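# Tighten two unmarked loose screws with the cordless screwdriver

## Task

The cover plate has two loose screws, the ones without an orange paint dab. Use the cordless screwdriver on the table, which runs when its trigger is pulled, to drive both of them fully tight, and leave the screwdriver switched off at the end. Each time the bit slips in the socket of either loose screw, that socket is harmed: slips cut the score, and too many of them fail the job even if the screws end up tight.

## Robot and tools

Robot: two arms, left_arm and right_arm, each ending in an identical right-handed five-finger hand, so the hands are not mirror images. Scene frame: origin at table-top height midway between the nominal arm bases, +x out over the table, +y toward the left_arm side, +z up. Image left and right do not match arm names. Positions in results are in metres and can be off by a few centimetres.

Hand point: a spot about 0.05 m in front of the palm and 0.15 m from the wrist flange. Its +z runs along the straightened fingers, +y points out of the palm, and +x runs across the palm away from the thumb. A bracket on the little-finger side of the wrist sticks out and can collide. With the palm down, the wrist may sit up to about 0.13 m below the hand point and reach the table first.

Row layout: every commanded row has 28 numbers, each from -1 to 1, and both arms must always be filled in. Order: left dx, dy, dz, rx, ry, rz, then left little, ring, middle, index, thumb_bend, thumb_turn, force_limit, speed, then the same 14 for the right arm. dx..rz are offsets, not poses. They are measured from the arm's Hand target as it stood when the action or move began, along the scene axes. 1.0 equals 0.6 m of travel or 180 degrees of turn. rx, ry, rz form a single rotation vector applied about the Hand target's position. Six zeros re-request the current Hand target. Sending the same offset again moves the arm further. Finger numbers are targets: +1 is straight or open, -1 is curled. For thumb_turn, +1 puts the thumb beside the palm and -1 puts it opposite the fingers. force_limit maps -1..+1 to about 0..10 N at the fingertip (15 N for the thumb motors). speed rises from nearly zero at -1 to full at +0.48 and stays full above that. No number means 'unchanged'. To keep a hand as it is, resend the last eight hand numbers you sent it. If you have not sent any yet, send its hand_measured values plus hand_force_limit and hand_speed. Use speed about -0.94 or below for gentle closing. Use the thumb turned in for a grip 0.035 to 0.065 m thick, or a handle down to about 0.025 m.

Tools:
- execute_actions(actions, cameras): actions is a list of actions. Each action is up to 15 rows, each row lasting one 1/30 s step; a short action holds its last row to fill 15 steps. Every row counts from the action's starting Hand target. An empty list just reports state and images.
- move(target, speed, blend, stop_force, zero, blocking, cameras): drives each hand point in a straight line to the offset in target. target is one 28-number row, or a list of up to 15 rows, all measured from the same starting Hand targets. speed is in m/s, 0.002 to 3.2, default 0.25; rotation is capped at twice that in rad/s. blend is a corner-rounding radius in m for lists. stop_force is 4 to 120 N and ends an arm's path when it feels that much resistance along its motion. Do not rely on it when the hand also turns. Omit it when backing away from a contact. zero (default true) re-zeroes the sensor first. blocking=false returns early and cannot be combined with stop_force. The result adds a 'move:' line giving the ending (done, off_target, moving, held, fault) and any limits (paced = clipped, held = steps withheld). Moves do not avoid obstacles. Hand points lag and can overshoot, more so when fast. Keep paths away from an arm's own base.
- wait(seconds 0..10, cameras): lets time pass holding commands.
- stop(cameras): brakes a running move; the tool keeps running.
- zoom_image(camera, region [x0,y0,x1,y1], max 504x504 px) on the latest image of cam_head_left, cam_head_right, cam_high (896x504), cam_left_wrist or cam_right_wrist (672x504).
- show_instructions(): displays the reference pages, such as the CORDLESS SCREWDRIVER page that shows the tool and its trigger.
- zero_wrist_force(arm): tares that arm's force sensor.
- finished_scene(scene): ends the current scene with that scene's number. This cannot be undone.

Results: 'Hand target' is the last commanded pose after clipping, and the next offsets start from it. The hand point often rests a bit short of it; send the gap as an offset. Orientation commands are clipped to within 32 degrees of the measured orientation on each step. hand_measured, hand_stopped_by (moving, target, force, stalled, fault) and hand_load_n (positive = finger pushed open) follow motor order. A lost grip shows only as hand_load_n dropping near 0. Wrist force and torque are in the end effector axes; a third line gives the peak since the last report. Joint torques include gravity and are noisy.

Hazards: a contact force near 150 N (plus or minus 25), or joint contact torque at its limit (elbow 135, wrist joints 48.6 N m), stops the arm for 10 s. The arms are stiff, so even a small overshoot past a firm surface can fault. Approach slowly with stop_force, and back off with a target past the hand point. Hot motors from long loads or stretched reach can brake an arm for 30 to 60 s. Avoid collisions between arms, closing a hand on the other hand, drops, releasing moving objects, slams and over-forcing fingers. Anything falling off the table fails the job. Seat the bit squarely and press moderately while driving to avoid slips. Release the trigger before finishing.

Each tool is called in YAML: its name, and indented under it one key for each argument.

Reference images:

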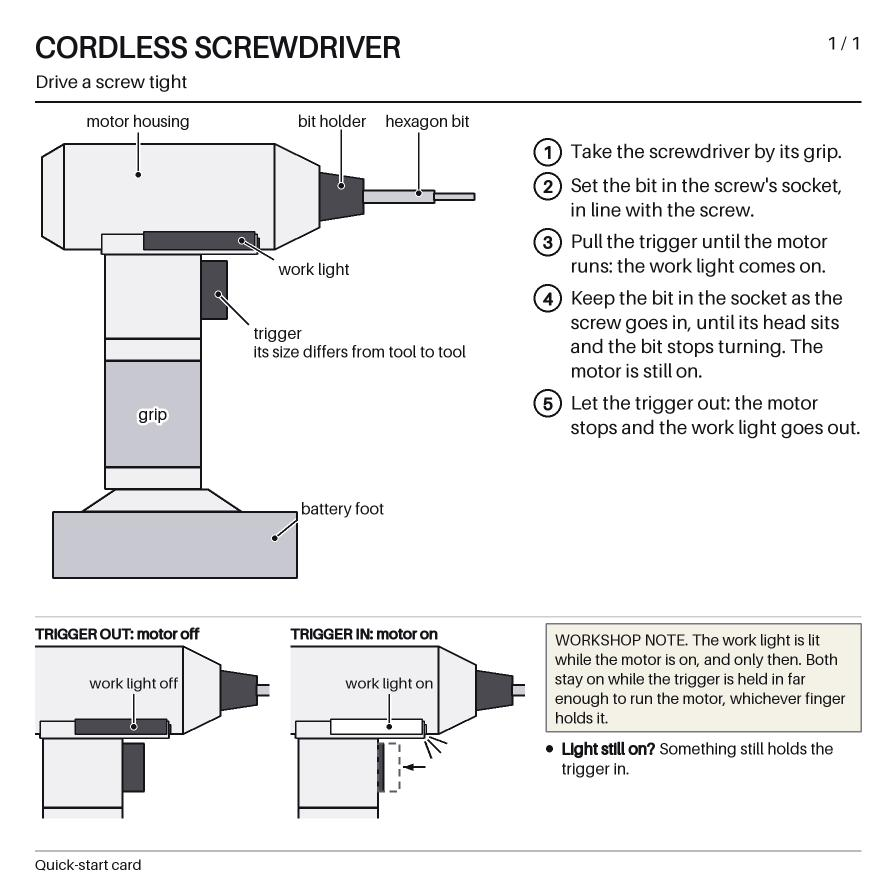

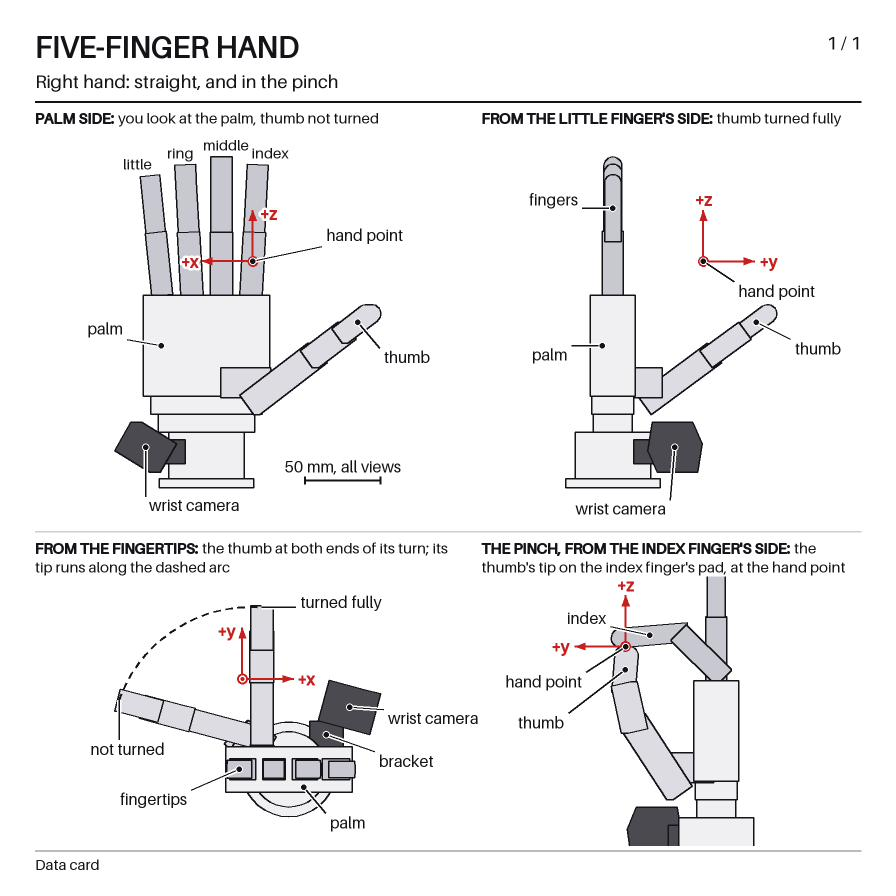

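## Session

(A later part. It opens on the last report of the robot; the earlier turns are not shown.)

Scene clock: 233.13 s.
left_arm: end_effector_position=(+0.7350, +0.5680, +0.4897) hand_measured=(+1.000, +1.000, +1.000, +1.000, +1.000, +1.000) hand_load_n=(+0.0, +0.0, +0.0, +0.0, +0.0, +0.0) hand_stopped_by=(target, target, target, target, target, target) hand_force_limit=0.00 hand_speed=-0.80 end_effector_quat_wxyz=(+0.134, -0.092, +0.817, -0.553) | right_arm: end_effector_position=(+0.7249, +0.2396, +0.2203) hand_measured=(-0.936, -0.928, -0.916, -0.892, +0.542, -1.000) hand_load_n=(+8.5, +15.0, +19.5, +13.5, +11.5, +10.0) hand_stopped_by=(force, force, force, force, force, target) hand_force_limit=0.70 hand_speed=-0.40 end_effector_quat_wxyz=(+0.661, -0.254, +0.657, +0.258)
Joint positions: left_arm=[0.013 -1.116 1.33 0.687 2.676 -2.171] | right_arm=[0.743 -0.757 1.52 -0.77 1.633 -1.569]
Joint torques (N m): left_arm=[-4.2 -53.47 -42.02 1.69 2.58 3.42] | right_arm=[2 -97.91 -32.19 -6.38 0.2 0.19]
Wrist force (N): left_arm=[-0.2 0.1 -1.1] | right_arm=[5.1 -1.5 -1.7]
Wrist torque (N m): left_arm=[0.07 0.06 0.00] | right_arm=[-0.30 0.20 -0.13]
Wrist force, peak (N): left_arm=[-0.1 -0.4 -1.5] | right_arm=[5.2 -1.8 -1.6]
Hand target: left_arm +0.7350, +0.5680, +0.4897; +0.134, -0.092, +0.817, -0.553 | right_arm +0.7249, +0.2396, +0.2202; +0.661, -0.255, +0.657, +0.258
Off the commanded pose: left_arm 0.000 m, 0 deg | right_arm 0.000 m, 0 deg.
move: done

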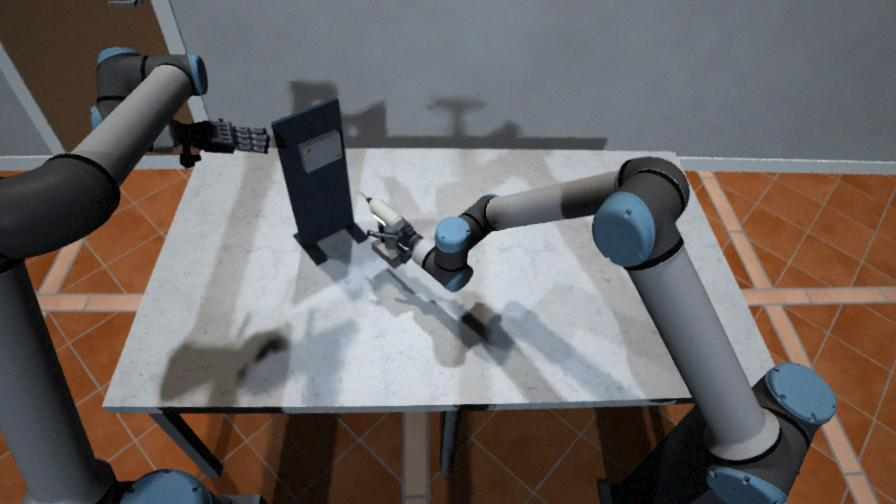

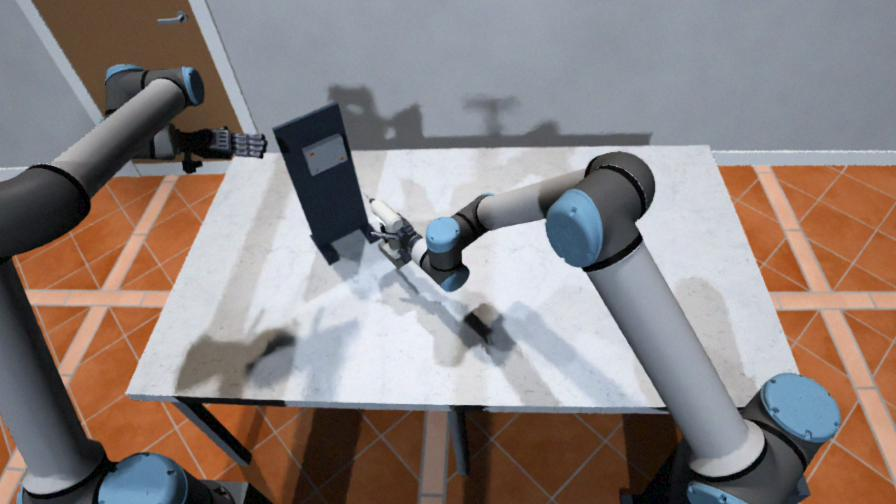

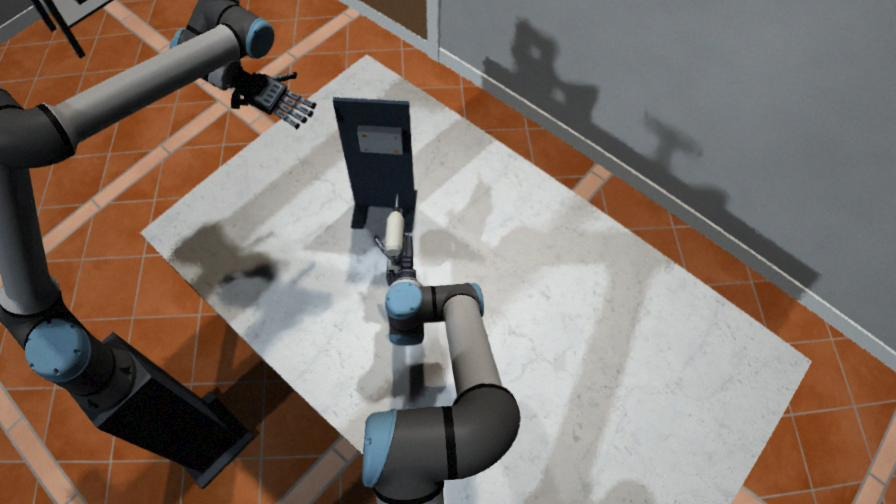

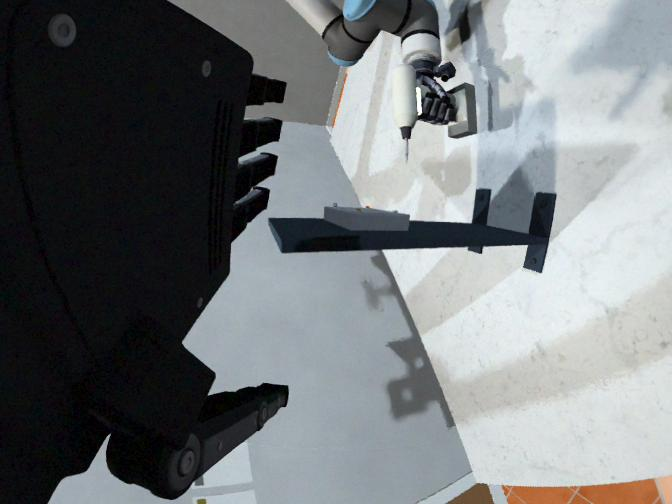

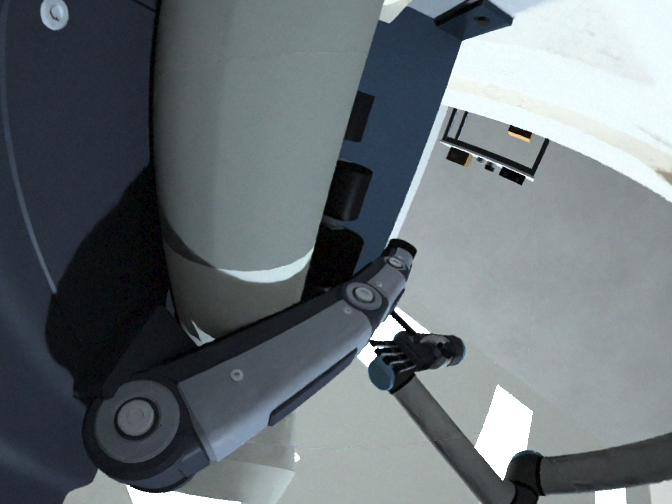

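move:
  target: [0,0,0,0,0,0,1,1,1,1,1,1,0,-0.8,0.0685,0.0798,0.2263,0,0,-0.03,-0.97,-0.97,-1,-0.97,-0.98,-1,0.7,-0.4]
  speed: 0.12
  cameras: ["cam_left_wrist","cam_high"]

zoom_image:
  camera: "cam_left_wrist"
  region: [310, 140, 450, 245]

move:
  target:
    - [0.067,-0.008,0.145,0.151,0.16,0.001,1,1,1,1,1,1,0,-0.8,0,0,0,0,0,0,-0.97,-0.97,-1,-0.97,-0.98,-1,0.7,-0.4]
    - [0.1603,-0.1397,0.145,0.151,0.16,0.001,1,1,1,1,1,1,0,-0.8,0,0,0,0,0,0,-0.97,-0.97,-1,-0.97,-0.98,-1,0.7,-0.4]
  speed: 0.2
  cameras: ["cam_left_wrist"]

zoom_image:
  camera: "cam_left_wrist"
  region: [240, 120, 380, 225]

Scene clock: 235.13 s.
left_arm: end_effector_position=(+0.7350, +0.5680, +0.4897) hand_measured=(+1.000, +1.000, +1.000, +1.000, +1.000, +1.000) hand_load_n=(+0.0, +0.0, +0.0, +0.0, +0.0, -0.5) hand_stopped_by=(target, target, target, target, target, target) hand_force_limit=0.00 hand_speed=-0.80 end_effector_quat_wxyz=(+0.134, -0.092, +0.817, -0.553) | right_arm: end_effector_position=(+0.7658, +0.2876, +0.3560) hand_measured=(-0.936, -0.928, -0.916, -0.892, +0.542, -1.000) hand_load_n=(+8.0, +14.5, +19.5, +13.5, +11.0, +10.0) hand_stopped_by=(force, force, force, force, force, target) hand_force_limit=0.70 hand_speed=-0.40 end_effector_quat_wxyz=(+0.672, -0.223, +0.668, +0.226)
Joint positions: left_arm=[0.013 -1.116 1.33 0.687 2.676 -2.171] | right_arm=[0.775 -0.803 1.313 -0.518 1.759 -1.57]
Joint torques (N m): left_arm=[-2.24 -54.66 -40.82 1.49 2.7 3.36] | right_arm=[-16.9 -103.89 -46.98 -5.23 -0.73 -0.64]
Wrist force (N): left_arm=[0.0 -0.2 -1.1] | right_arm=[4.9 -1.6 -1.8]
Wrist torque (N m): left_arm=[0.02 0.02 0.00] | right_arm=[-0.30 0.24 -0.13]
Wrist force, peak (N): left_arm=[-0.4 -0.4 -1.7] | right_arm=[8.0 -2.3 -3.1]
Hand target: left_arm +0.7350, +0.5680, +0.4897; +0.134, -0.092, +0.817, -0.553 | right_arm +0.7660, +0.2875, +0.3560; +0.673, -0.223, +0.668, +0.226
Off the commanded pose: left_arm 0.000 m, 0 deg | right_arm 0.000 m, 0 deg.
move: done
Images, in order (width x height): cam_high 896x504, cam_left_wrist 672x504.

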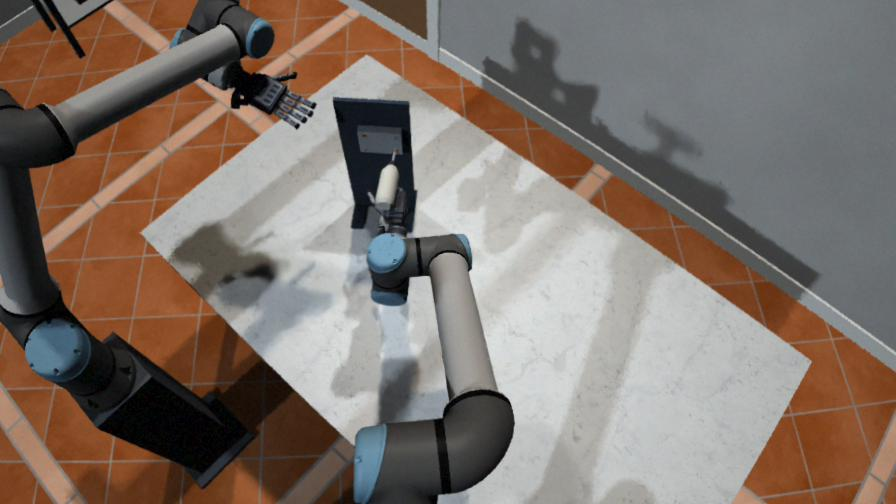

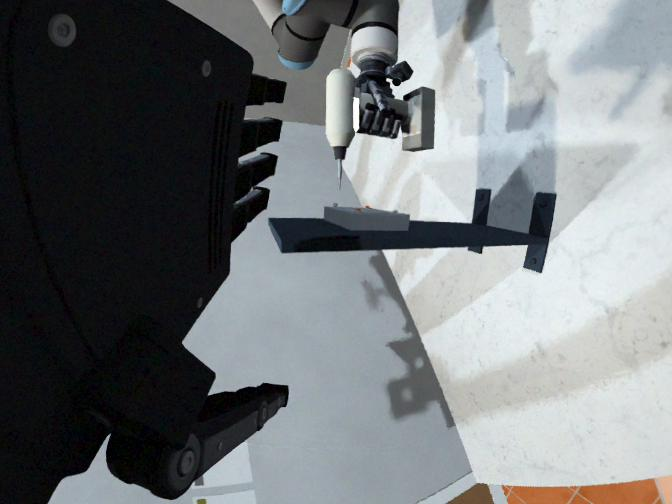

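Scaled by 3.600 (camera's finer frame: 960x720).

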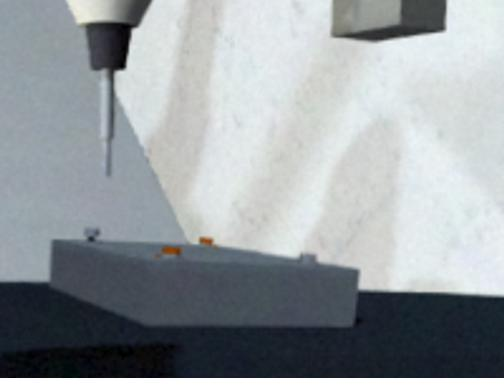

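Scene clock: 238.00 s.
left_arm: end_effector_position=(+0.8312, +0.4842, +0.5766) hand_measured=(+1.000, +1.000, +1.000, +1.000, +1.000, +1.000) hand_load_n=(+0.0, +0.0, +0.0, +0.0, +0.0, +0.0) hand_stopped_by=(target, target, target, target, target, target) hand_force_limit=0.00 hand_speed=-0.80 end_effector_quat_wxyz=(-0.053, -0.193, +0.930, -0.308) | right_arm: end_effector_position=(+0.7660, +0.2875, +0.3560) hand_measured=(-0.936, -0.928, -0.916, -0.892, +0.542, -1.000) hand_load_n=(+8.5, +15.0, +19.5, +13.5, +11.5, +10.5) hand_stopped_by=(force, force, force, force, force, target) hand_force_limit=0.70 hand_speed=-0.40 end_effector_quat_wxyz=(+0.673, -0.223, +0.668, +0.226)
Joint positions: left_arm=[-0.196 -0.631 0.263 1.796 2.192 -2.188] | right_arm=[0.775 -0.803 1.313 -0.518 1.759 -1.57]
Joint torques (N m): left_arm=[-5.69 -111.63 -25.36 0.43 3.58 -0.72] | right_arm=[-14.73 -103.75 -44.64 -2.62 0.05 0.9]
Wrist force (N): left_arm=[1.0 0.4 -1.9] | right_arm=[4.8 -1.6 -1.8]
Wrist torque (N m): left_arm=[0.29 -0.10 0.13] | right_arm=[-0.31 0.26 -0.13]
Wrist force, peak (N): left_arm=[1.1 2.0 -3.7] | right_arm=[5.4 -1.6 -1.6]
Hand target: left_arm +0.8312, +0.4841, +0.5767; -0.053, -0.193, +0.930, -0.308 | right_arm +0.7660, +0.2875, +0.3560; +0.673, -0.223, +0.668, +0.226
Off the commanded pose: left_arm 0.000 m, 0 deg | right_arm 0.000 m, 0 deg.
move: done

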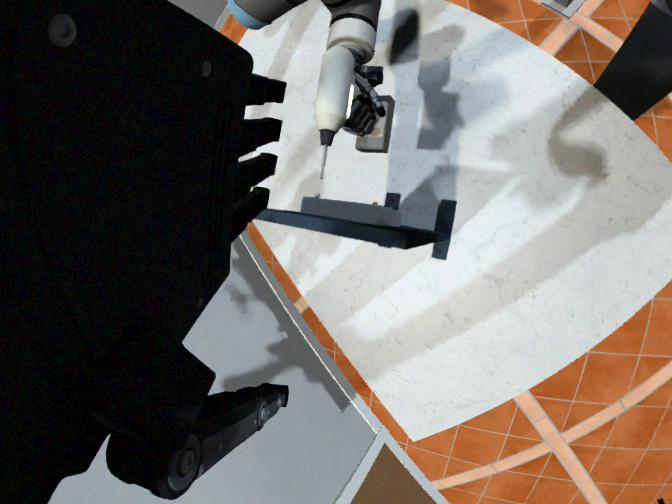

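Scaled by 3.600 (camera's finer frame: 960x720).

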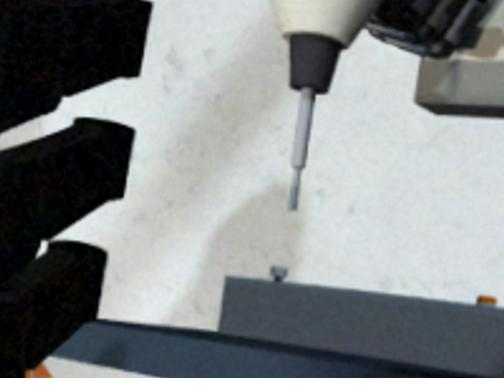

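move:
  target: [0,0,0,0,0,0,1,1,1,1,1,1,0,-0.8,0.0205,0.0228,0.0125,0,0,0,-0.97,-0.97,-1,-0.97,-0.98,-1,0.7,-0.4]
  speed: 0.06
  cameras: ["cam_left_wrist"]

zoom_image:
  camera: "cam_left_wrist"
  region: [302, 175, 327, 200]

move:
  target:
    - [-0.0933,0.1317,0,0,0,0,1,1,1,1,1,1,0,-0.8,0,0,0,0,0,0,-0.97,-0.97,-1,-0.97,-0.98,-1,0.7,-0.4]
    - [-0.1603,0.1397,-0.145,-0.151,-0.16,-0.001,1,1,1,1,1,1,0,-0.8,0,0,0,0,0,0,-0.97,-0.97,-1,-0.97,-0.98,-1,0.7,-0.4]
  speed: 0.2
  cameras: ["cam_left_wrist"]

zoom_image:
  camera: "cam_left_wrist"
  region: [322, 185, 347, 210]

Scene clock: 239.27 s.
left_arm: end_effector_position=(+0.8312, +0.4842, +0.5766) hand_measured=(+1.000, +1.000, +1.000, +1.000, +1.000, +1.000) hand_load_n=(+0.0, +0.0, +0.0, +0.0, +0.0, -0.5) hand_stopped_by=(target, target, target, target, target, target) hand_force_limit=0.00 hand_speed=-0.80 end_effector_quat_wxyz=(-0.053, -0.193, +0.930, -0.308) | right_arm: end_effector_position=(+0.7783, +0.3012, +0.3634) hand_measured=(-0.936, -0.928, -0.916, -0.892, +0.542, -1.000) hand_load_n=(+8.5, +15.0, +19.5, +13.5, +11.5, +10.5) hand_stopped_by=(force, force, force, force, force, target) hand_force_limit=0.70 hand_speed=-0.40 end_effector_quat_wxyz=(+0.672, -0.223, +0.668, +0.226)
Joint positions: left_arm=[-0.196 -0.631 0.264 1.796 2.192 -2.188] | right_arm=[0.775 -0.781 1.258 -0.484 1.759 -1.57]
Joint torques (N m): left_arm=[-11.45 -113.09 -22.17 0.5 3.14 -3] | right_arm=[0.33 -125.49 -38.88 -6.56 1.17 0.16]
Wrist force (N): left_arm=[1.1 0.2 -1.9] | right_arm=[5.1 -1.7 -2.1]
Wrist torque (N m): left_arm=[0.26 -0.13 0.13] | right_arm=[-0.30 0.22 -0.12]
Wrist force, peak (N): left_arm=[1.1 0.5 -2.3] | right_arm=[5.9 -2.0 -2.7]
Hand target: left_arm +0.8312, +0.4841, +0.5767; -0.053, -0.193, +0.930, -0.308 | right_arm +0.7783, +0.3012, +0.3635; +0.673, -0.223, +0.668, +0.226
Off the commanded pose: left_arm 0.000 m, 0 deg | right_arm 0.000 m, 0 deg.
move: done

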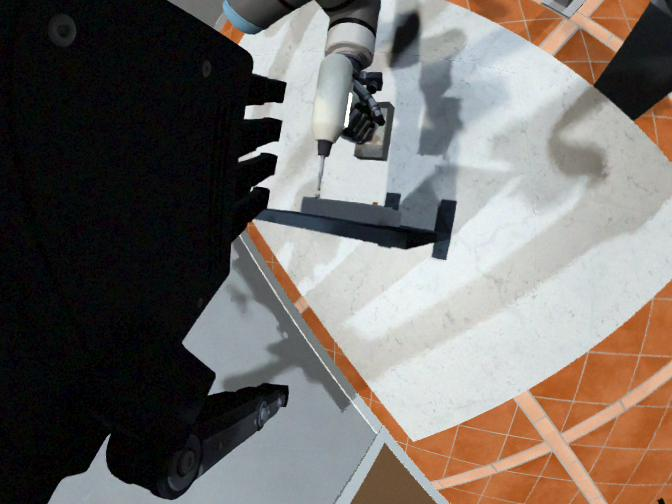

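Scaled by 20.160 (camera's finer frame: 960x720).

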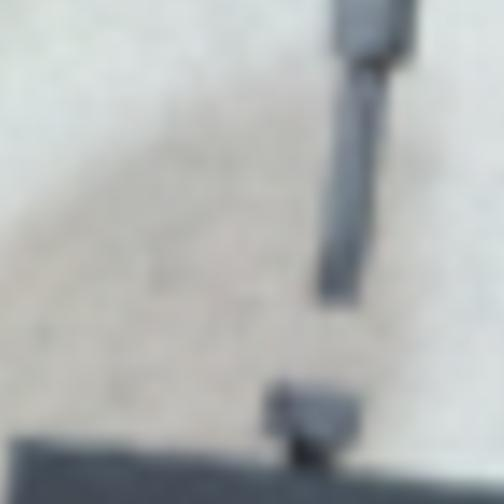

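Scene clock: 242.10 s.
left_arm: end_effector_position=(+0.7349, +0.5680, +0.4897) hand_measured=(+1.000, +1.000, +1.000, +1.000, +1.000, +1.000) hand_load_n=(+0.0, +0.0, +0.0, +0.0, +0.0, +0.0) hand_stopped_by=(target, target, target, target, target, target) hand_force_limit=0.00 hand_speed=-0.80 end_effector_quat_wxyz=(+0.134, -0.092, +0.817, -0.553) | right_arm: end_effector_position=(+0.7783, +0.3012, +0.3635) hand_measured=(-0.936, -0.928, -0.916, -0.892, +0.542, -1.000) hand_load_n=(+8.0, +14.5, +19.0, +13.5, +11.5, +10.0) hand_stopped_by=(force, force, force, force, force, target) hand_force_limit=0.70 hand_speed=-0.40 end_effector_quat_wxyz=(+0.673, -0.223, +0.668, +0.226)
Joint positions: left_arm=[0.014 -1.116 1.33 0.687 2.676 -2.171] | right_arm=[0.775 -0.781 1.258 -0.484 1.759 -1.57]
Joint torques (N m): left_arm=[-14.42 -54.03 -45.08 -1.19 3.17 3.52] | right_arm=[13.27 -124.03 -48.8 -5.08 1.33 -0.08]
Wrist force (N): left_arm=[0.0 -0.1 -1.3] | right_arm=[4.8 -1.7 -1.7]
Wrist torque (N m): left_arm=[0.05 0.04 0.00] | right_arm=[-0.32 0.25 -0.12]
Wrist force, peak (N): left_arm=[1.0 1.8 -3.3] | right_arm=[5.6 -1.8 -1.9]
Hand target: left_arm +0.7350, +0.5680, +0.4897; +0.134, -0.092, +0.817, -0.553 | right_arm +0.7783, +0.3012, +0.3635; +0.673, -0.223, +0.668, +0.226
Off the commanded pose: left_arm 0.000 m, 0 deg | right_arm 0.000 m, 0 deg.
move: done

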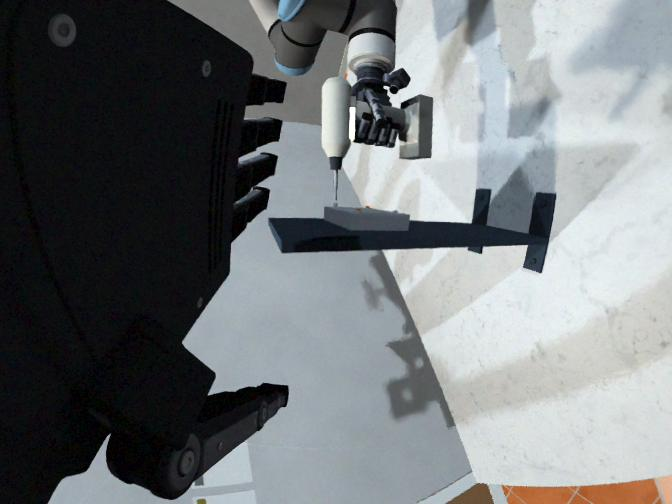

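Scaled by 20.160 (camera's finer frame: 960x720).

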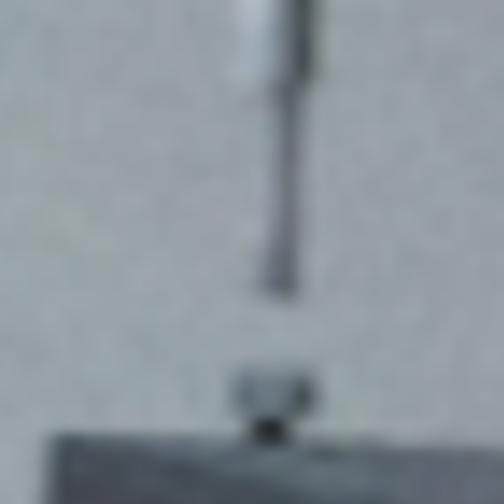

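move:
  target: [0,0,0,0,0,0,1,1,1,1,1,1,0,-0.8,0.0067,0.0021,-0.0002,0,0,0,-0.97,-0.97,-1,-0.97,-0.98,-1,0.7,-0.4]
  speed: 0.04
  cameras: ["cam_left_wrist"]

zoom_image:
  camera: "cam_left_wrist"
  region: [327, 194, 343, 210]

move:
  target:
    - [0.067,-0.008,0.145,0.151,0.16,0.001,1,1,1,1,1,1,0,-0.8,0,0,0,0,0,0,-0.97,-0.97,-1,-0.97,-0.98,-1,0.7,-0.4]
    - [0.1603,-0.1397,0.145,0.151,0.16,0.001,1,1,1,1,1,1,0,-0.8,0,0,0,0,0,0,-0.97,-0.97,-1,-0.97,-0.98,-1,0.7,-0.4]
  speed: 0.2
  cameras: ["cam_left_wrist"]

zoom_image:
  camera: "cam_left_wrist"
  region: [309, 182, 325, 198]

Scene clock: 243.07 s.
left_arm: end_effector_position=(+0.7350, +0.5680, +0.4896) hand_measured=(+1.000, +1.000, +1.000, +1.000, +1.000, +1.000) hand_load_n=(+0.0, +0.0, +0.0, +0.0, +0.0, +0.0) hand_stopped_by=(target, target, target, target, target, target) hand_force_limit=0.00 hand_speed=-0.80 end_effector_quat_wxyz=(+0.134, -0.092, +0.817, -0.553) | right_arm: end_effector_position=(+0.7823, +0.3025, +0.3634) hand_measured=(-0.936, -0.928, -0.916, -0.892, +0.542, -1.000) hand_load_n=(+8.5, +15.0, +19.5, +13.5, +11.5, +10.0) hand_stopped_by=(force, force, force, force, force, target) hand_force_limit=0.70 hand_speed=-0.40 end_effector_quat_wxyz=(+0.673, -0.223, +0.668, +0.226)
Joint positions: left_arm=[0.013 -1.116 1.33 0.687 2.676 -2.171] | right_arm=[0.773 -0.776 1.249 -0.48 1.757 -1.57]
Joint torques (N m): left_arm=[-11.85 -53.26 -51.38 2.47 3.57 3.92] | right_arm=[-10.5 -118.82 -40.68 -3.04 -0.39 0.66]
Wrist force (N): left_arm=[-0.1 -0.1 -1.6] | right_arm=[5.2 -1.5 -1.9]
Wrist torque (N m): left_arm=[0.07 0.06 0.00] | right_arm=[-0.29 0.18 -0.10]
Wrist force, peak (N): left_arm=[0.0 0.0 -1.6] | right_arm=[5.3 -2.0 -1.8]
Hand target: left_arm +0.7350, +0.5680, +0.4897; +0.134, -0.092, +0.817, -0.553 | right_arm +0.7823, +0.3024, +0.3634; +0.673, -0.223, +0.668, +0.226
Off the commanded pose: left_arm 0.000 m, 0 deg | right_arm 0.000 m, 0 deg.
move: done

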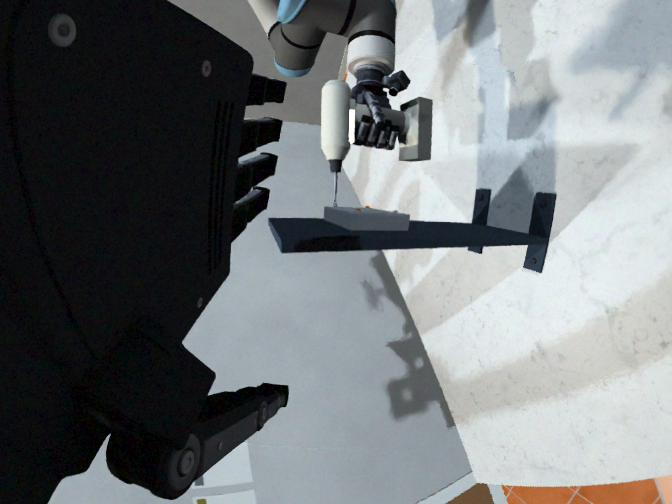

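Scaled by 31.500 (camera's finer frame: 960x720).

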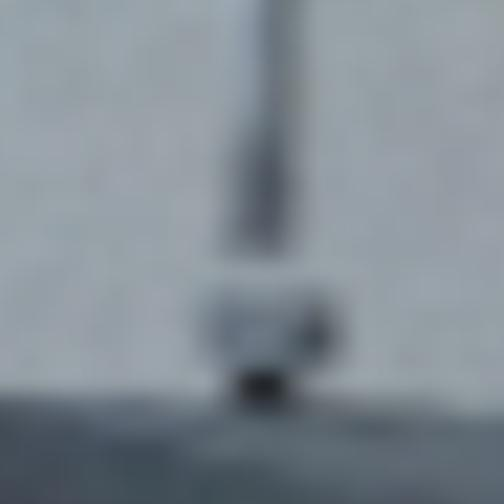

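Scene clock: 245.93 s.
left_arm: end_effector_position=(+0.8312, +0.4842, +0.5766) hand_measured=(+1.000, +1.000, +1.000, +1.000, +1.000, +1.000) hand_load_n=(+0.0, +0.0, +0.0, +0.0, +0.0, +0.0) hand_stopped_by=(target, target, target, target, target, target) hand_force_limit=0.00 hand_speed=-0.80 end_effector_quat_wxyz=(-0.053, -0.193, +0.930, -0.308) | right_arm: end_effector_position=(+0.7823, +0.3024, +0.3634) hand_measured=(-0.936, -0.928, -0.916, -0.892, +0.542, -1.000) hand_load_n=(+8.5, +14.5, +19.5, +13.5, +11.5, +10.0) hand_stopped_by=(force, force, force, force, force, target) hand_force_limit=0.70 hand_speed=-0.40 end_effector_quat_wxyz=(+0.673, -0.223, +0.668, +0.226)
Joint positions: left_arm=[-0.196 -0.631 0.263 1.796 2.192 -2.188] | right_arm=[0.773 -0.776 1.249 -0.48 1.757 -1.57]
Joint torques (N m): left_arm=[-4.93 -111.45 -26.04 0.61 3.38 -0.53] | right_arm=[11.59 -124.56 -44.12 -5.67 1.29 0.89]
Wrist force (N): left_arm=[0.9 0.4 -2.1] | right_arm=[5.0 -1.6 -1.8]
Wrist torque (N m): left_arm=[0.31 -0.09 0.13] | right_arm=[-0.30 0.23 -0.12]
Wrist force, peak (N): left_arm=[0.8 2.3 -3.7] | right_arm=[5.2 -2.0 -2.1]
Hand target: left_arm +0.8312, +0.4841, +0.5767; -0.053, -0.193, +0.930, -0.308 | right_arm +0.7823, +0.3024, +0.3634; +0.673, -0.223, +0.668, +0.226
Off the commanded pose: left_arm 0.000 m, 0 deg | right_arm 0.000 m, 0 deg.
move: done

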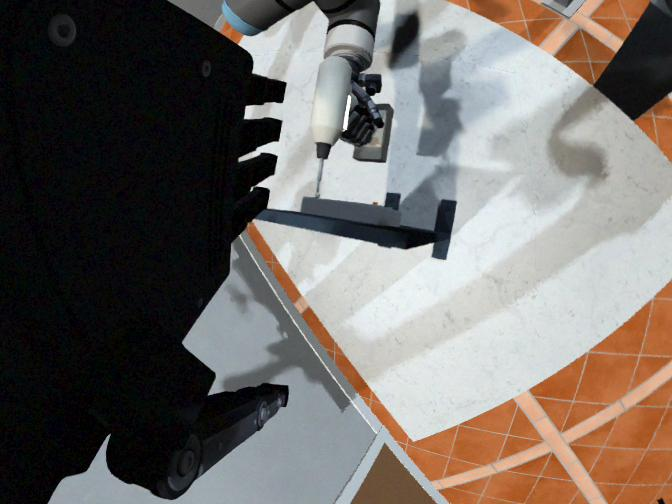

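Scaled by 31.500 (camera's finer frame: 960x720).

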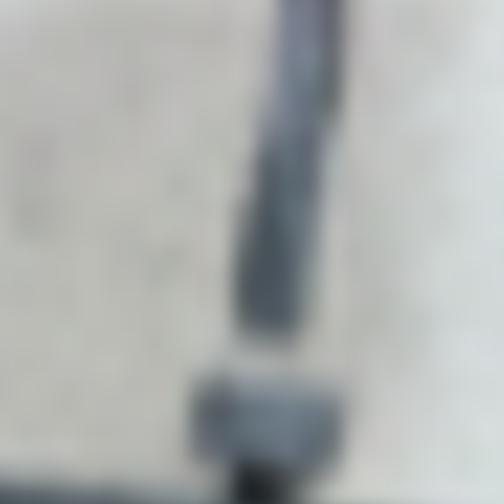

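move:
  target: [0,0,0,0,0,0,1,1,1,1,1,1,0,-0.8,0,0,-0.0007,0,0,0,-0.97,-0.97,-1,-0.97,-0.98,-1,0.7,-0.4]
  speed: 0.04
  cameras: []

move:
  target: [0,0,0,0,0,0,1,1,1,1,1,1,0,-0.8,0.0163,0.0116,0,0,0,0,-0.97,-0.97,-1,-0.97,-0.98,-1,0.7,-0.4]
  speed: 0.005
  stop_force: 4
  cameras: ["cam_left_wrist"]

zoom_image:
  camera: "cam_left_wrist"
  region: [309, 182, 325, 198]

zoom_image:
  camera: "cam_left_wrist"
  region: [290, 60, 430, 210]

Scene clock: 246.90 s.
left_arm: end_effector_position=(+0.8312, +0.4842, +0.5766) hand_measured=(+1.000, +1.000, +1.000, +1.000, +1.000, +1.000) hand_load_n=(+0.0, +0.0, +0.0, +0.0, +0.0, +0.0) hand_stopped_by=(target, target, target, target, target, target) hand_force_limit=0.00 hand_speed=-0.80 end_effector_quat_wxyz=(-0.053, -0.193, +0.930, -0.308) | right_arm: end_effector_position=(+0.7823, +0.3024, +0.3630) hand_measured=(-0.936, -0.928, -0.916, -0.892, +0.542, -1.000) hand_load_n=(+8.5, +15.0, +19.5, +13.5, +11.5, +10.0) hand_stopped_by=(force, force, force, force, force, target) hand_force_limit=0.70 hand_speed=-0.40 end_effector_quat_wxyz=(+0.673, -0.223, +0.668, +0.226)
Joint positions: left_arm=[-0.196 -0.631 0.264 1.796 2.192 -2.188] | right_arm=[0.773 -0.776 1.249 -0.481 1.757 -1.57]
Joint torques (N m): left_arm=[-13.67 -112.83 -23.42 0.85 3.24 -2.77] | right_arm=[13.12 -105.49 -38.91 -6.47 1.31 0.89]
Wrist force (N): left_arm=[0.8 0.3 -1.9] | right_arm=[5.0 -1.8 -1.6]
Wrist torque (N m): left_arm=[0.27 -0.07 0.11] | right_arm=[-0.35 0.21 -0.12]
Wrist force, peak (N): left_arm=[1.1 0.3 -2.3] | right_arm=[5.3 -1.6 -1.9]
Hand target: left_arm +0.8312, +0.4841, +0.5767; -0.053, -0.193, +0.930, -0.308 | right_arm +0.7823, +0.3024, +0.3630; +0.673, -0.223, +0.668, +0.226
Off the commanded pose: left_arm 0.000 m, 0 deg | right_arm 0.000 m, 0 deg.
move: done

Scene clock: 248.40 s.
left_arm: end_effector_position=(+0.8312, +0.4841, +0.5766) hand_measured=(+1.000, +1.000, +1.000, +1.000, +1.000, +1.000) hand_load_n=(+0.0, +0.0, +0.0, +0.0, +0.0, +0.0) hand_stopped_by=(target, target, target, target, target, target) hand_force_limit=0.00 hand_speed=-0.80 end_effector_quat_wxyz=(-0.053, -0.193, +0.930, -0.308) | right_arm: end_effector_position=(+0.7840, +0.3037, +0.3630) hand_measured=(-0.936, -0.928, -0.916, -0.892, +0.542, -1.000) hand_load_n=(+8.0, +14.5, +19.0, +13.0, +11.5, +10.0) hand_stopped_by=(force, force, force, force, force, target) hand_force_limit=0.70 hand_speed=-0.40 end_effector_quat_wxyz=(+0.673, -0.223, +0.668, +0.226)
Joint positions: left_arm=[-0.196 -0.631 0.264 1.796 2.192 -2.188] | right_arm=[0.772 -0.773 1.244 -0.478 1.756 -1.57]
Joint torques (N m): left_arm=[-15.97 -111.73 -24.76 0.97 2.71 -2.65] | right_arm=[3.65 -124.56 -40.24 -6.5 2.96 0.8]
Wrist force (N): left_arm=[1.0 0.2 -1.8] | right_arm=[4.7 -0.2 -3.9]
Wrist torque (N m): left_arm=[0.26 -0.11 0.12] | right_arm=[-0.42 0.12 -0.19]
Wrist force, peak (N): left_arm=[1.1 0.5 -2.2] | right_arm=[4.8 1.0 -6.2]
Hand target: left_arm +0.8312, +0.4841, +0.5767; -0.053, -0.193, +0.930, -0.308 | right_arm +0.7840, +0.3038, +0.3630; +0.672, -0.223, +0.668, +0.226 (not the last commanded pose)
Off the commanded pose: left_arm 0.000 m, 0 deg | right_arm 0.010 m, 0 deg.
move: contact (right_arm)

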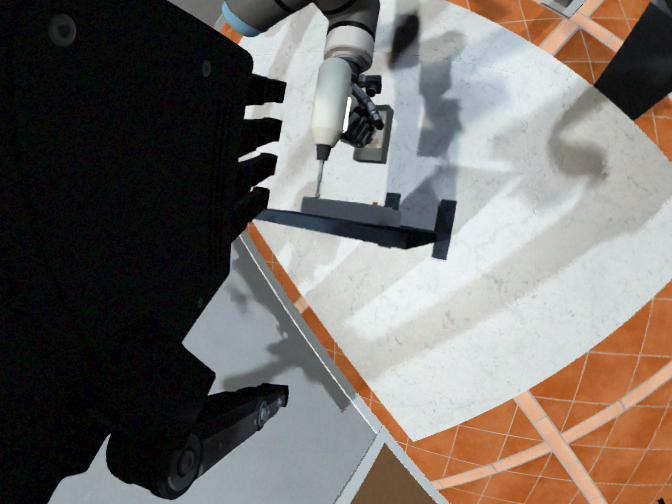

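Scaled by 31.500 (camera's finer frame: 960x720).

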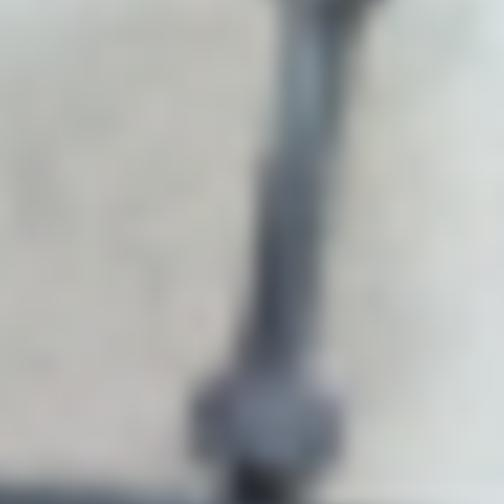

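Scaled by 3.360 (camera's finer frame: 960x720).

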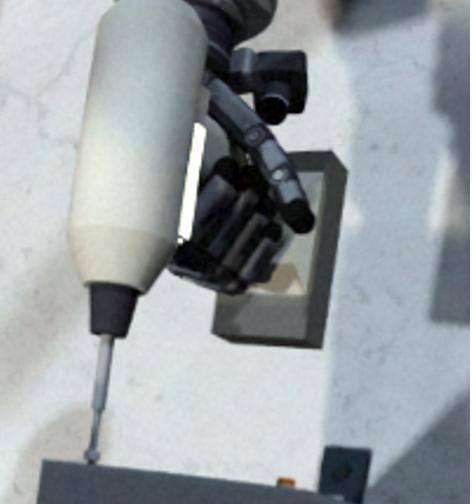

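move:
  target:
    - [-0.0933,0.1317,0,0,0,0,1,1,1,1,1,1,0,-0.8,-0.0022,-0.0015,0,0,0,0,-0.97,-0.97,-1,-0.97,-0.98,-1,0.7,-0.4]
    - [-0.1603,0.1397,-0.145,-0.151,-0.16,-0.001,1,1,1,1,1,1,0,-0.8,-0.0022,-0.0015,0,0,0,0,-0.97,-0.97,-1,-0.97,-0.98,-1,0.7,-0.4]
  speed: 0.2
  cameras: ["cam_left_wrist"]

zoom_image:
  camera: "cam_left_wrist"
  region: [327, 194, 343, 210]

zoom_image:
  camera: "cam_left_wrist"
  region: [315, 170, 355, 210]

Scene clock: 251.50 s.
left_arm: end_effector_position=(+0.7349, +0.5680, +0.4897) hand_measured=(+1.000, +1.000, +1.000, +1.000, +1.000, +1.000) hand_load_n=(+0.0, +0.0, +0.0, +0.0, +0.0, +0.0) hand_stopped_by=(target, target, target, target, target, target) hand_force_limit=0.00 hand_speed=-0.80 end_effector_quat_wxyz=(+0.134, -0.092, +0.817, -0.553) | right_arm: end_effector_position=(+0.7827, +0.3029, +0.3630) hand_measured=(-0.936, -0.928, -0.916, -0.892, +0.542, -1.000) hand_load_n=(+8.5, +14.5, +19.5, +13.5, +11.5, +10.5) hand_stopped_by=(force, force, force, force, force, target) hand_force_limit=0.70 hand_speed=-0.40 end_effector_quat_wxyz=(+0.672, -0.223, +0.668, +0.226)
Joint positions: left_arm=[0.014 -1.116 1.33 0.687 2.676 -2.171] | right_arm=[0.773 -0.775 1.248 -0.48 1.757 -1.57]
Joint torques (N m): left_arm=[-14.45 -51.9 -46.11 -0.1 3.09 3.6] | right_arm=[11.52 -107.64 -47.46 -1.96 0.26 0]
Wrist force (N): left_arm=[-0.3 -0.3 -1.2] | right_arm=[4.9 -1.6 -2.0]
Wrist torque (N m): left_arm=[0.01 0.08 -0.02] | right_arm=[-0.28 0.25 -0.12]
Wrist force, peak (N): left_arm=[1.2 1.9 -3.3] | right_arm=[5.0 -0.1 -4.0]
Hand target: left_arm +0.7350, +0.5680, +0.4897; +0.134, -0.092, +0.817, -0.553 | right_arm +0.7827, +0.3029, +0.3630; +0.672, -0.223, +0.668, +0.226
Off the commanded pose: left_arm 0.000 m, 0 deg | right_arm 0.000 m, 0 deg.
move: done

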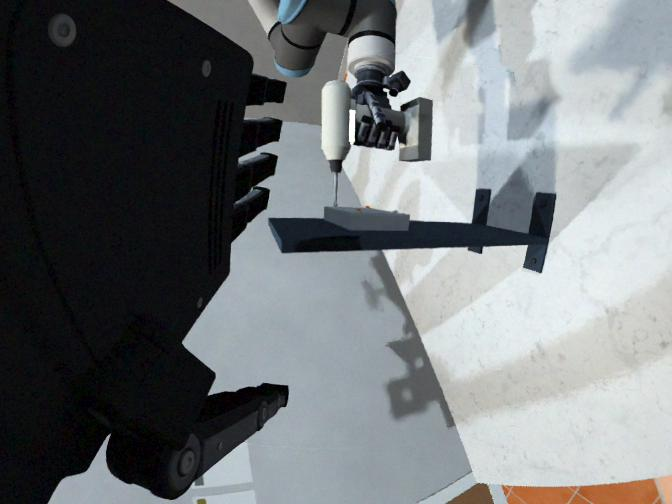

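Scaled by 31.500 (camera's finer frame: 960x720).

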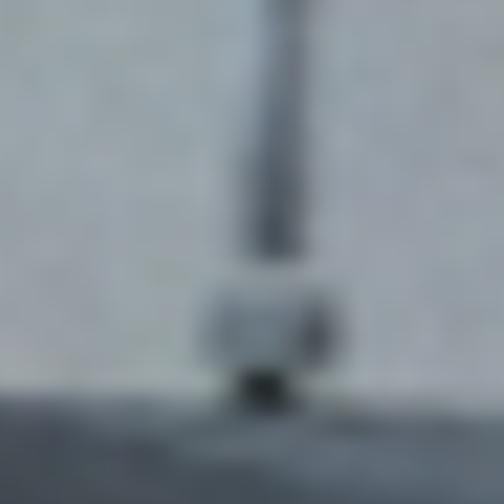

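Scaled by 12.600 (camera's finer frame: 960x720).

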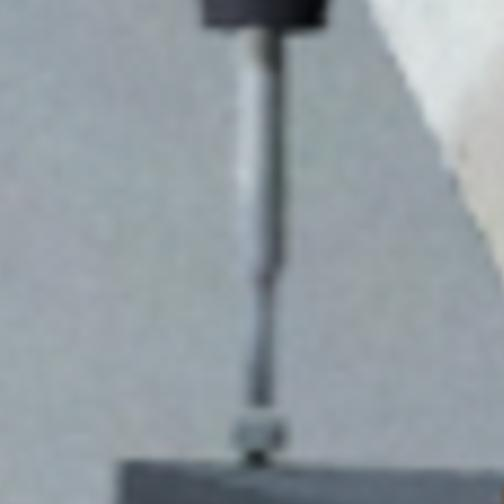

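move:
  target: [0,0,0,0,0,0,1,1,1,1,1,1,0,-0.8,0.0163,0.0116,0,0,0,0,-0.97,-0.97,-1,-0.97,-0.98,-1,0.7,-0.4]
  speed: 0.005
  stop_force: 5
  cameras: ["cam_left_wrist"]

zoom_image:
  camera: "cam_left_wrist"
  region: [327, 194, 343, 210]

Scene clock: 254.27 s.
left_arm: end_effector_position=(+0.7350, +0.5680, +0.4897) hand_measured=(+1.000, +1.000, +1.000, +1.000, +1.000, +1.000) hand_load_n=(+0.0, +0.0, +0.0, +0.0, +0.0, +0.0) hand_stopped_by=(target, target, target, target, target, target) hand_force_limit=0.00 hand_speed=-0.80 end_effector_quat_wxyz=(+0.134, -0.092, +0.817, -0.553) | right_arm: end_effector_position=(+0.7841, +0.3040, +0.3630) hand_measured=(-0.936, -0.928, -0.916, -0.892, +0.542, -1.000) hand_load_n=(+8.5, +14.5, +19.0, +13.0, +12.0, +9.5) hand_stopped_by=(force, force, force, force, force, target) hand_force_limit=0.70 hand_speed=-0.40 end_effector_quat_wxyz=(+0.672, -0.223, +0.668, +0.226)
Joint positions: left_arm=[0.013 -1.116 1.33 0.687 2.676 -2.171] | right_arm=[0.772 -0.772 1.243 -0.478 1.756 -1.57]
Joint torques (N m): left_arm=[-10.71 -51.5 -50.33 5.5 3.94 3.96] | right_arm=[10.54 -125.6 -40.76 -6.57 2.8 -0.38]
Wrist force (N): left_arm=[-0.3 -0.1 -1.4] | right_arm=[5.0 0.1 -4.5]
Wrist torque (N m): left_arm=[0.06 0.07 -0.01] | right_arm=[-0.39 0.15 -0.19]
Wrist force, peak (N): left_arm=[-0.7 -0.3 -1.7] | right_arm=[6.0 1.3 -8.3]
Hand target: left_arm +0.7350, +0.5680, +0.4897; +0.134, -0.092, +0.817, -0.553 | right_arm +0.7841, +0.3040, +0.3630; +0.672, -0.223, +0.668, +0.226 (not the last commanded pose)
Off the commanded pose: left_arm 0.000 m, 0 deg | right_arm 0.010 m, 0 deg.
move: contact (right_arm)

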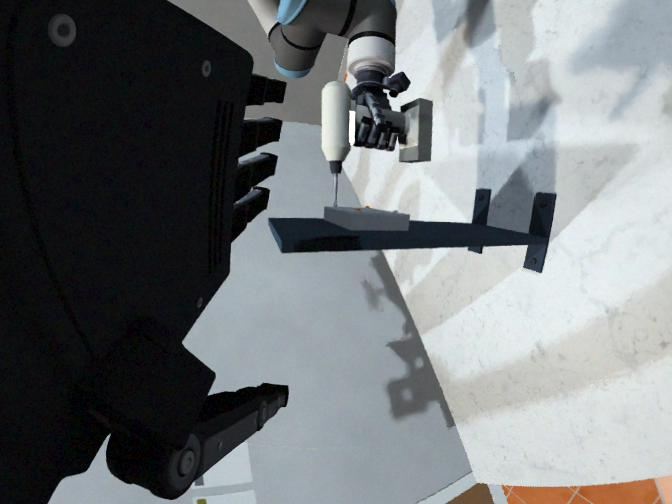

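Scaled by 31.500 (camera's finer frame: 960x720).

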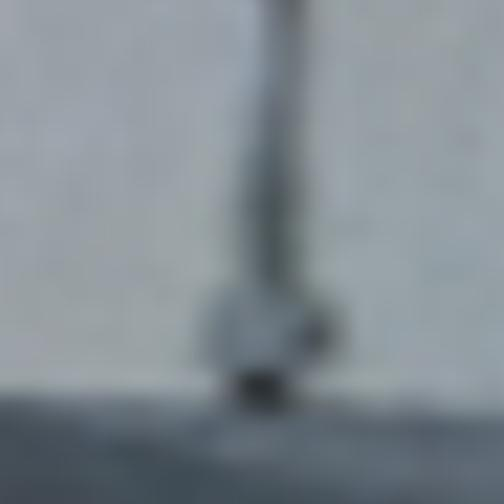

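move:
  target:
    - [0,0,0,0,0,0,1,1,1,1,1,1,0,-0.8,0.0002,0.0012,0,0,0,0,-0.97,-0.97,-1,-0.97,-0.98,-1,0.7,-0.4]
    - [0,0,0,0,0,0,1,1,1,1,1,1,0,-0.8,0.0007,0.0005,0.0008,0,0,0,-0.97,-0.97,-1,-0.97,-0.98,-1,0.7,-0.4]
    - [0,0,0,0,0,0,1,1,1,1,1,1,0,-0.8,0.0012,-0.0002,0,0,0,0,-0.97,-0.97,-1,-0.97,-0.98,-1,0.7,-0.4]
    - [0,0,0,0,0,0,1,1,1,1,1,1,0,-0.8,0.0007,0.0005,-0.0008,0,0,0,-0.97,-0.97,-1,-0.97,-0.98,-1,0.7,-0.4]
    - [0,0,0,0,0,0,1,1,1,1,1,1,0,-0.8,0.0007,0.0005,0,0,0,0,-0.97,-0.97,-1,-0.97,-0.98,-1,0.7,-0.4]
  speed: 0.002
  cameras: ["cam_left_wrist"]

zoom_image:
  camera: "cam_left_wrist"
  region: [327, 194, 343, 210]

Scene clock: 256.53 s.
left_arm: end_effector_position=(+0.7350, +0.5680, +0.4897) hand_measured=(+1.000, +1.000, +1.000, +1.000, +1.000, +1.000) hand_load_n=(+0.0, +0.0, +0.0, +0.0, +0.0, +0.0) hand_stopped_by=(target, target, target, target, target, target) hand_force_limit=0.00 hand_speed=-0.80 end_effector_quat_wxyz=(+0.134, -0.092, +0.817, -0.553) | right_arm: end_effector_position=(+0.7845, +0.3043, +0.3629) hand_measured=(-0.936, -0.928, -0.916, -0.892, +0.542, -1.000) hand_load_n=(+8.5, +14.5, +19.0, +13.0, +11.5, +9.0) hand_stopped_by=(force, force, force, force, force, target) hand_force_limit=0.70 hand_speed=-0.40 end_effector_quat_wxyz=(+0.672, -0.223, +0.668, +0.226)
Joint positions: left_arm=[0.013 -1.116 1.33 0.687 2.676 -2.171] | right_arm=[0.772 -0.772 1.241 -0.477 1.756 -1.57]
Joint torques (N m): left_arm=[-4.9 -54.58 -47.92 4.74 3.72 3.18] | right_arm=[9.68 -125.07 -51.27 -2.07 2.48 -0.34]
Wrist force (N): left_arm=[-0.4 0.2 -1.1] | right_arm=[5.0 1.1 -5.4]
Wrist torque (N m): left_arm=[0.09 0.08 0.00] | right_arm=[-0.33 0.10 -0.18]
Wrist force, peak (N): left_arm=[-0.5 -0.3 -1.8] | right_arm=[4.8 1.5 -10.1]
Hand target: left_arm +0.7350, +0.5680, +0.4897; +0.134, -0.092, +0.817, -0.553 | right_arm +0.7845, +0.3043, +0.3630; +0.672, -0.223, +0.668, +0.226
Off the commanded pose: left_arm 0.000 m, 0 deg | right_arm 0.000 m, 0 deg.
move: done

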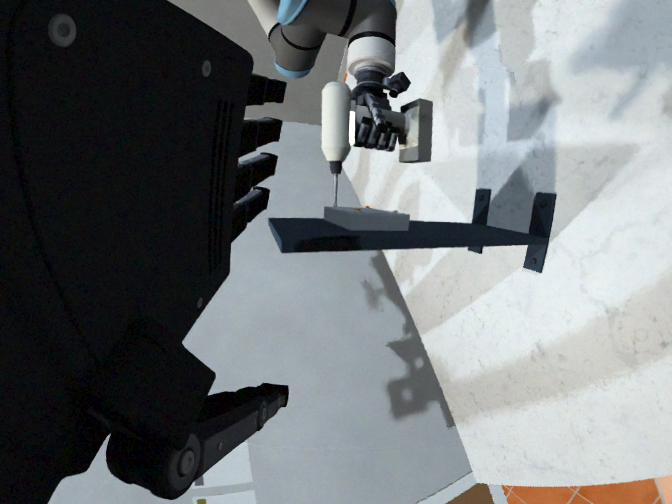

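Scaled by 31.500 (camera's finer frame: 960x720).

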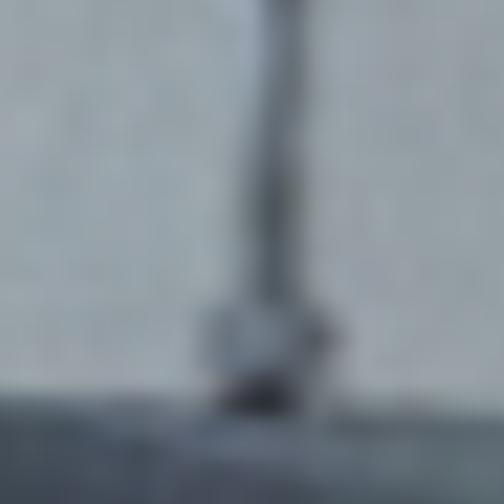

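move:
  target: [0,0,0,0,0,0,1,1,1,1,1,1,0,-0.8,0.0136,0.0097,0,0,0,0,-0.97,-0.97,-1,-0.97,-0.98,-1,0.7,-0.4]
  speed: 0.004
  stop_force: 5
  cameras: ["cam_left_wrist"]

zoom_image:
  camera: "cam_left_wrist"
  region: [327, 194, 343, 210]

Scene clock: 259.33 s.
left_arm: end_effector_position=(+0.7350, +0.5680, +0.4897) hand_measured=(+1.000, +1.000, +1.000, +1.000, +1.000, +1.000) hand_load_n=(+0.0, -0.5, +0.0, +0.0, +0.0, +0.0) hand_stopped_by=(target, target, target, target, target, target) hand_force_limit=0.00 hand_speed=-0.80 end_effector_quat_wxyz=(+0.134, -0.092, +0.817, -0.553) | right_arm: end_effector_position=(+0.7874, +0.3065, +0.3629) hand_measured=(-0.936, -0.928, -0.916, -0.892, +0.542, -1.000) hand_load_n=(+9.0, +14.0, +17.0, +11.5, +13.5, +6.5) hand_stopped_by=(force, force, force, force, force, target) hand_force_limit=0.70 hand_speed=-0.40 end_effector_quat_wxyz=(+0.672, -0.223, +0.668, +0.226)
Joint positions: left_arm=[0.013 -1.116 1.33 0.687 2.676 -2.171] | right_arm=[0.771 -0.766 1.232 -0.472 1.755 -1.57]
Joint torques (N m): left_arm=[-3.64 -54.48 -45.68 3.17 3.73 1.88] | right_arm=[-3.57 -136.26 -69.9 -12.41 4.16 0.18]
Wrist force (N): left_arm=[-0.2 0.0 -1.1] | right_arm=[16.5 2.7 -39.8]
Wrist torque (N m): left_arm=[0.06 0.05 0.00] | right_arm=[0.54 -0.09 -0.73]
Wrist force, peak (N): left_arm=[-0.5 -0.2 -1.8] | right_arm=[16.5 2.7 -39.8]
Hand target: left_arm +0.7350, +0.5680, +0.4897; +0.134, -0.092, +0.817, -0.553 | right_arm +0.7874, +0.3065, +0.3630; +0.672, -0.223, +0.668, +0.226 (not the last commanded pose)
Off the commanded pose: left_arm 0.000 m, 0 deg | right_arm 0.006 m, 0 deg.
move: contact (right_arm)

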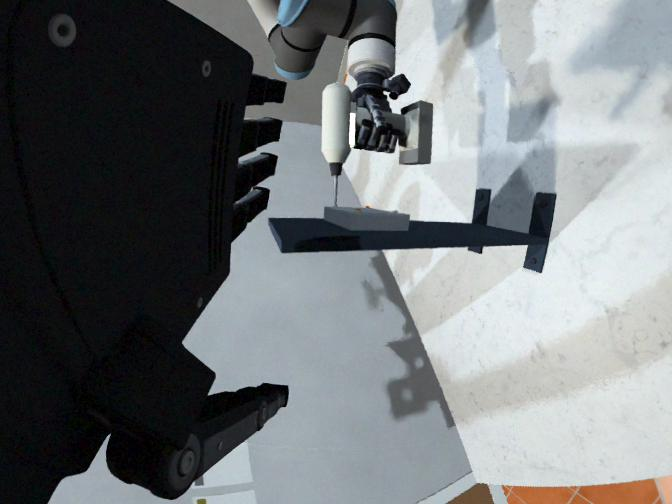

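Scaled by 31.500 (camera's finer frame: 960x720).

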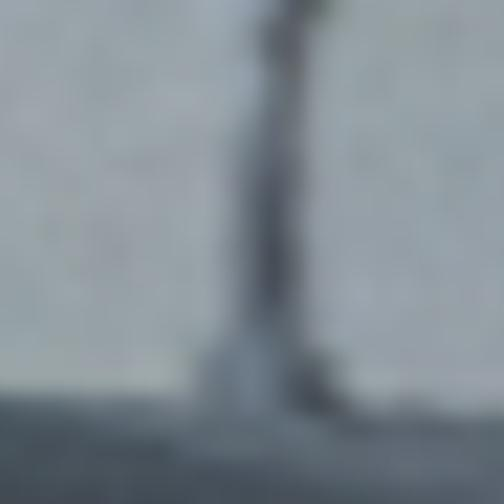

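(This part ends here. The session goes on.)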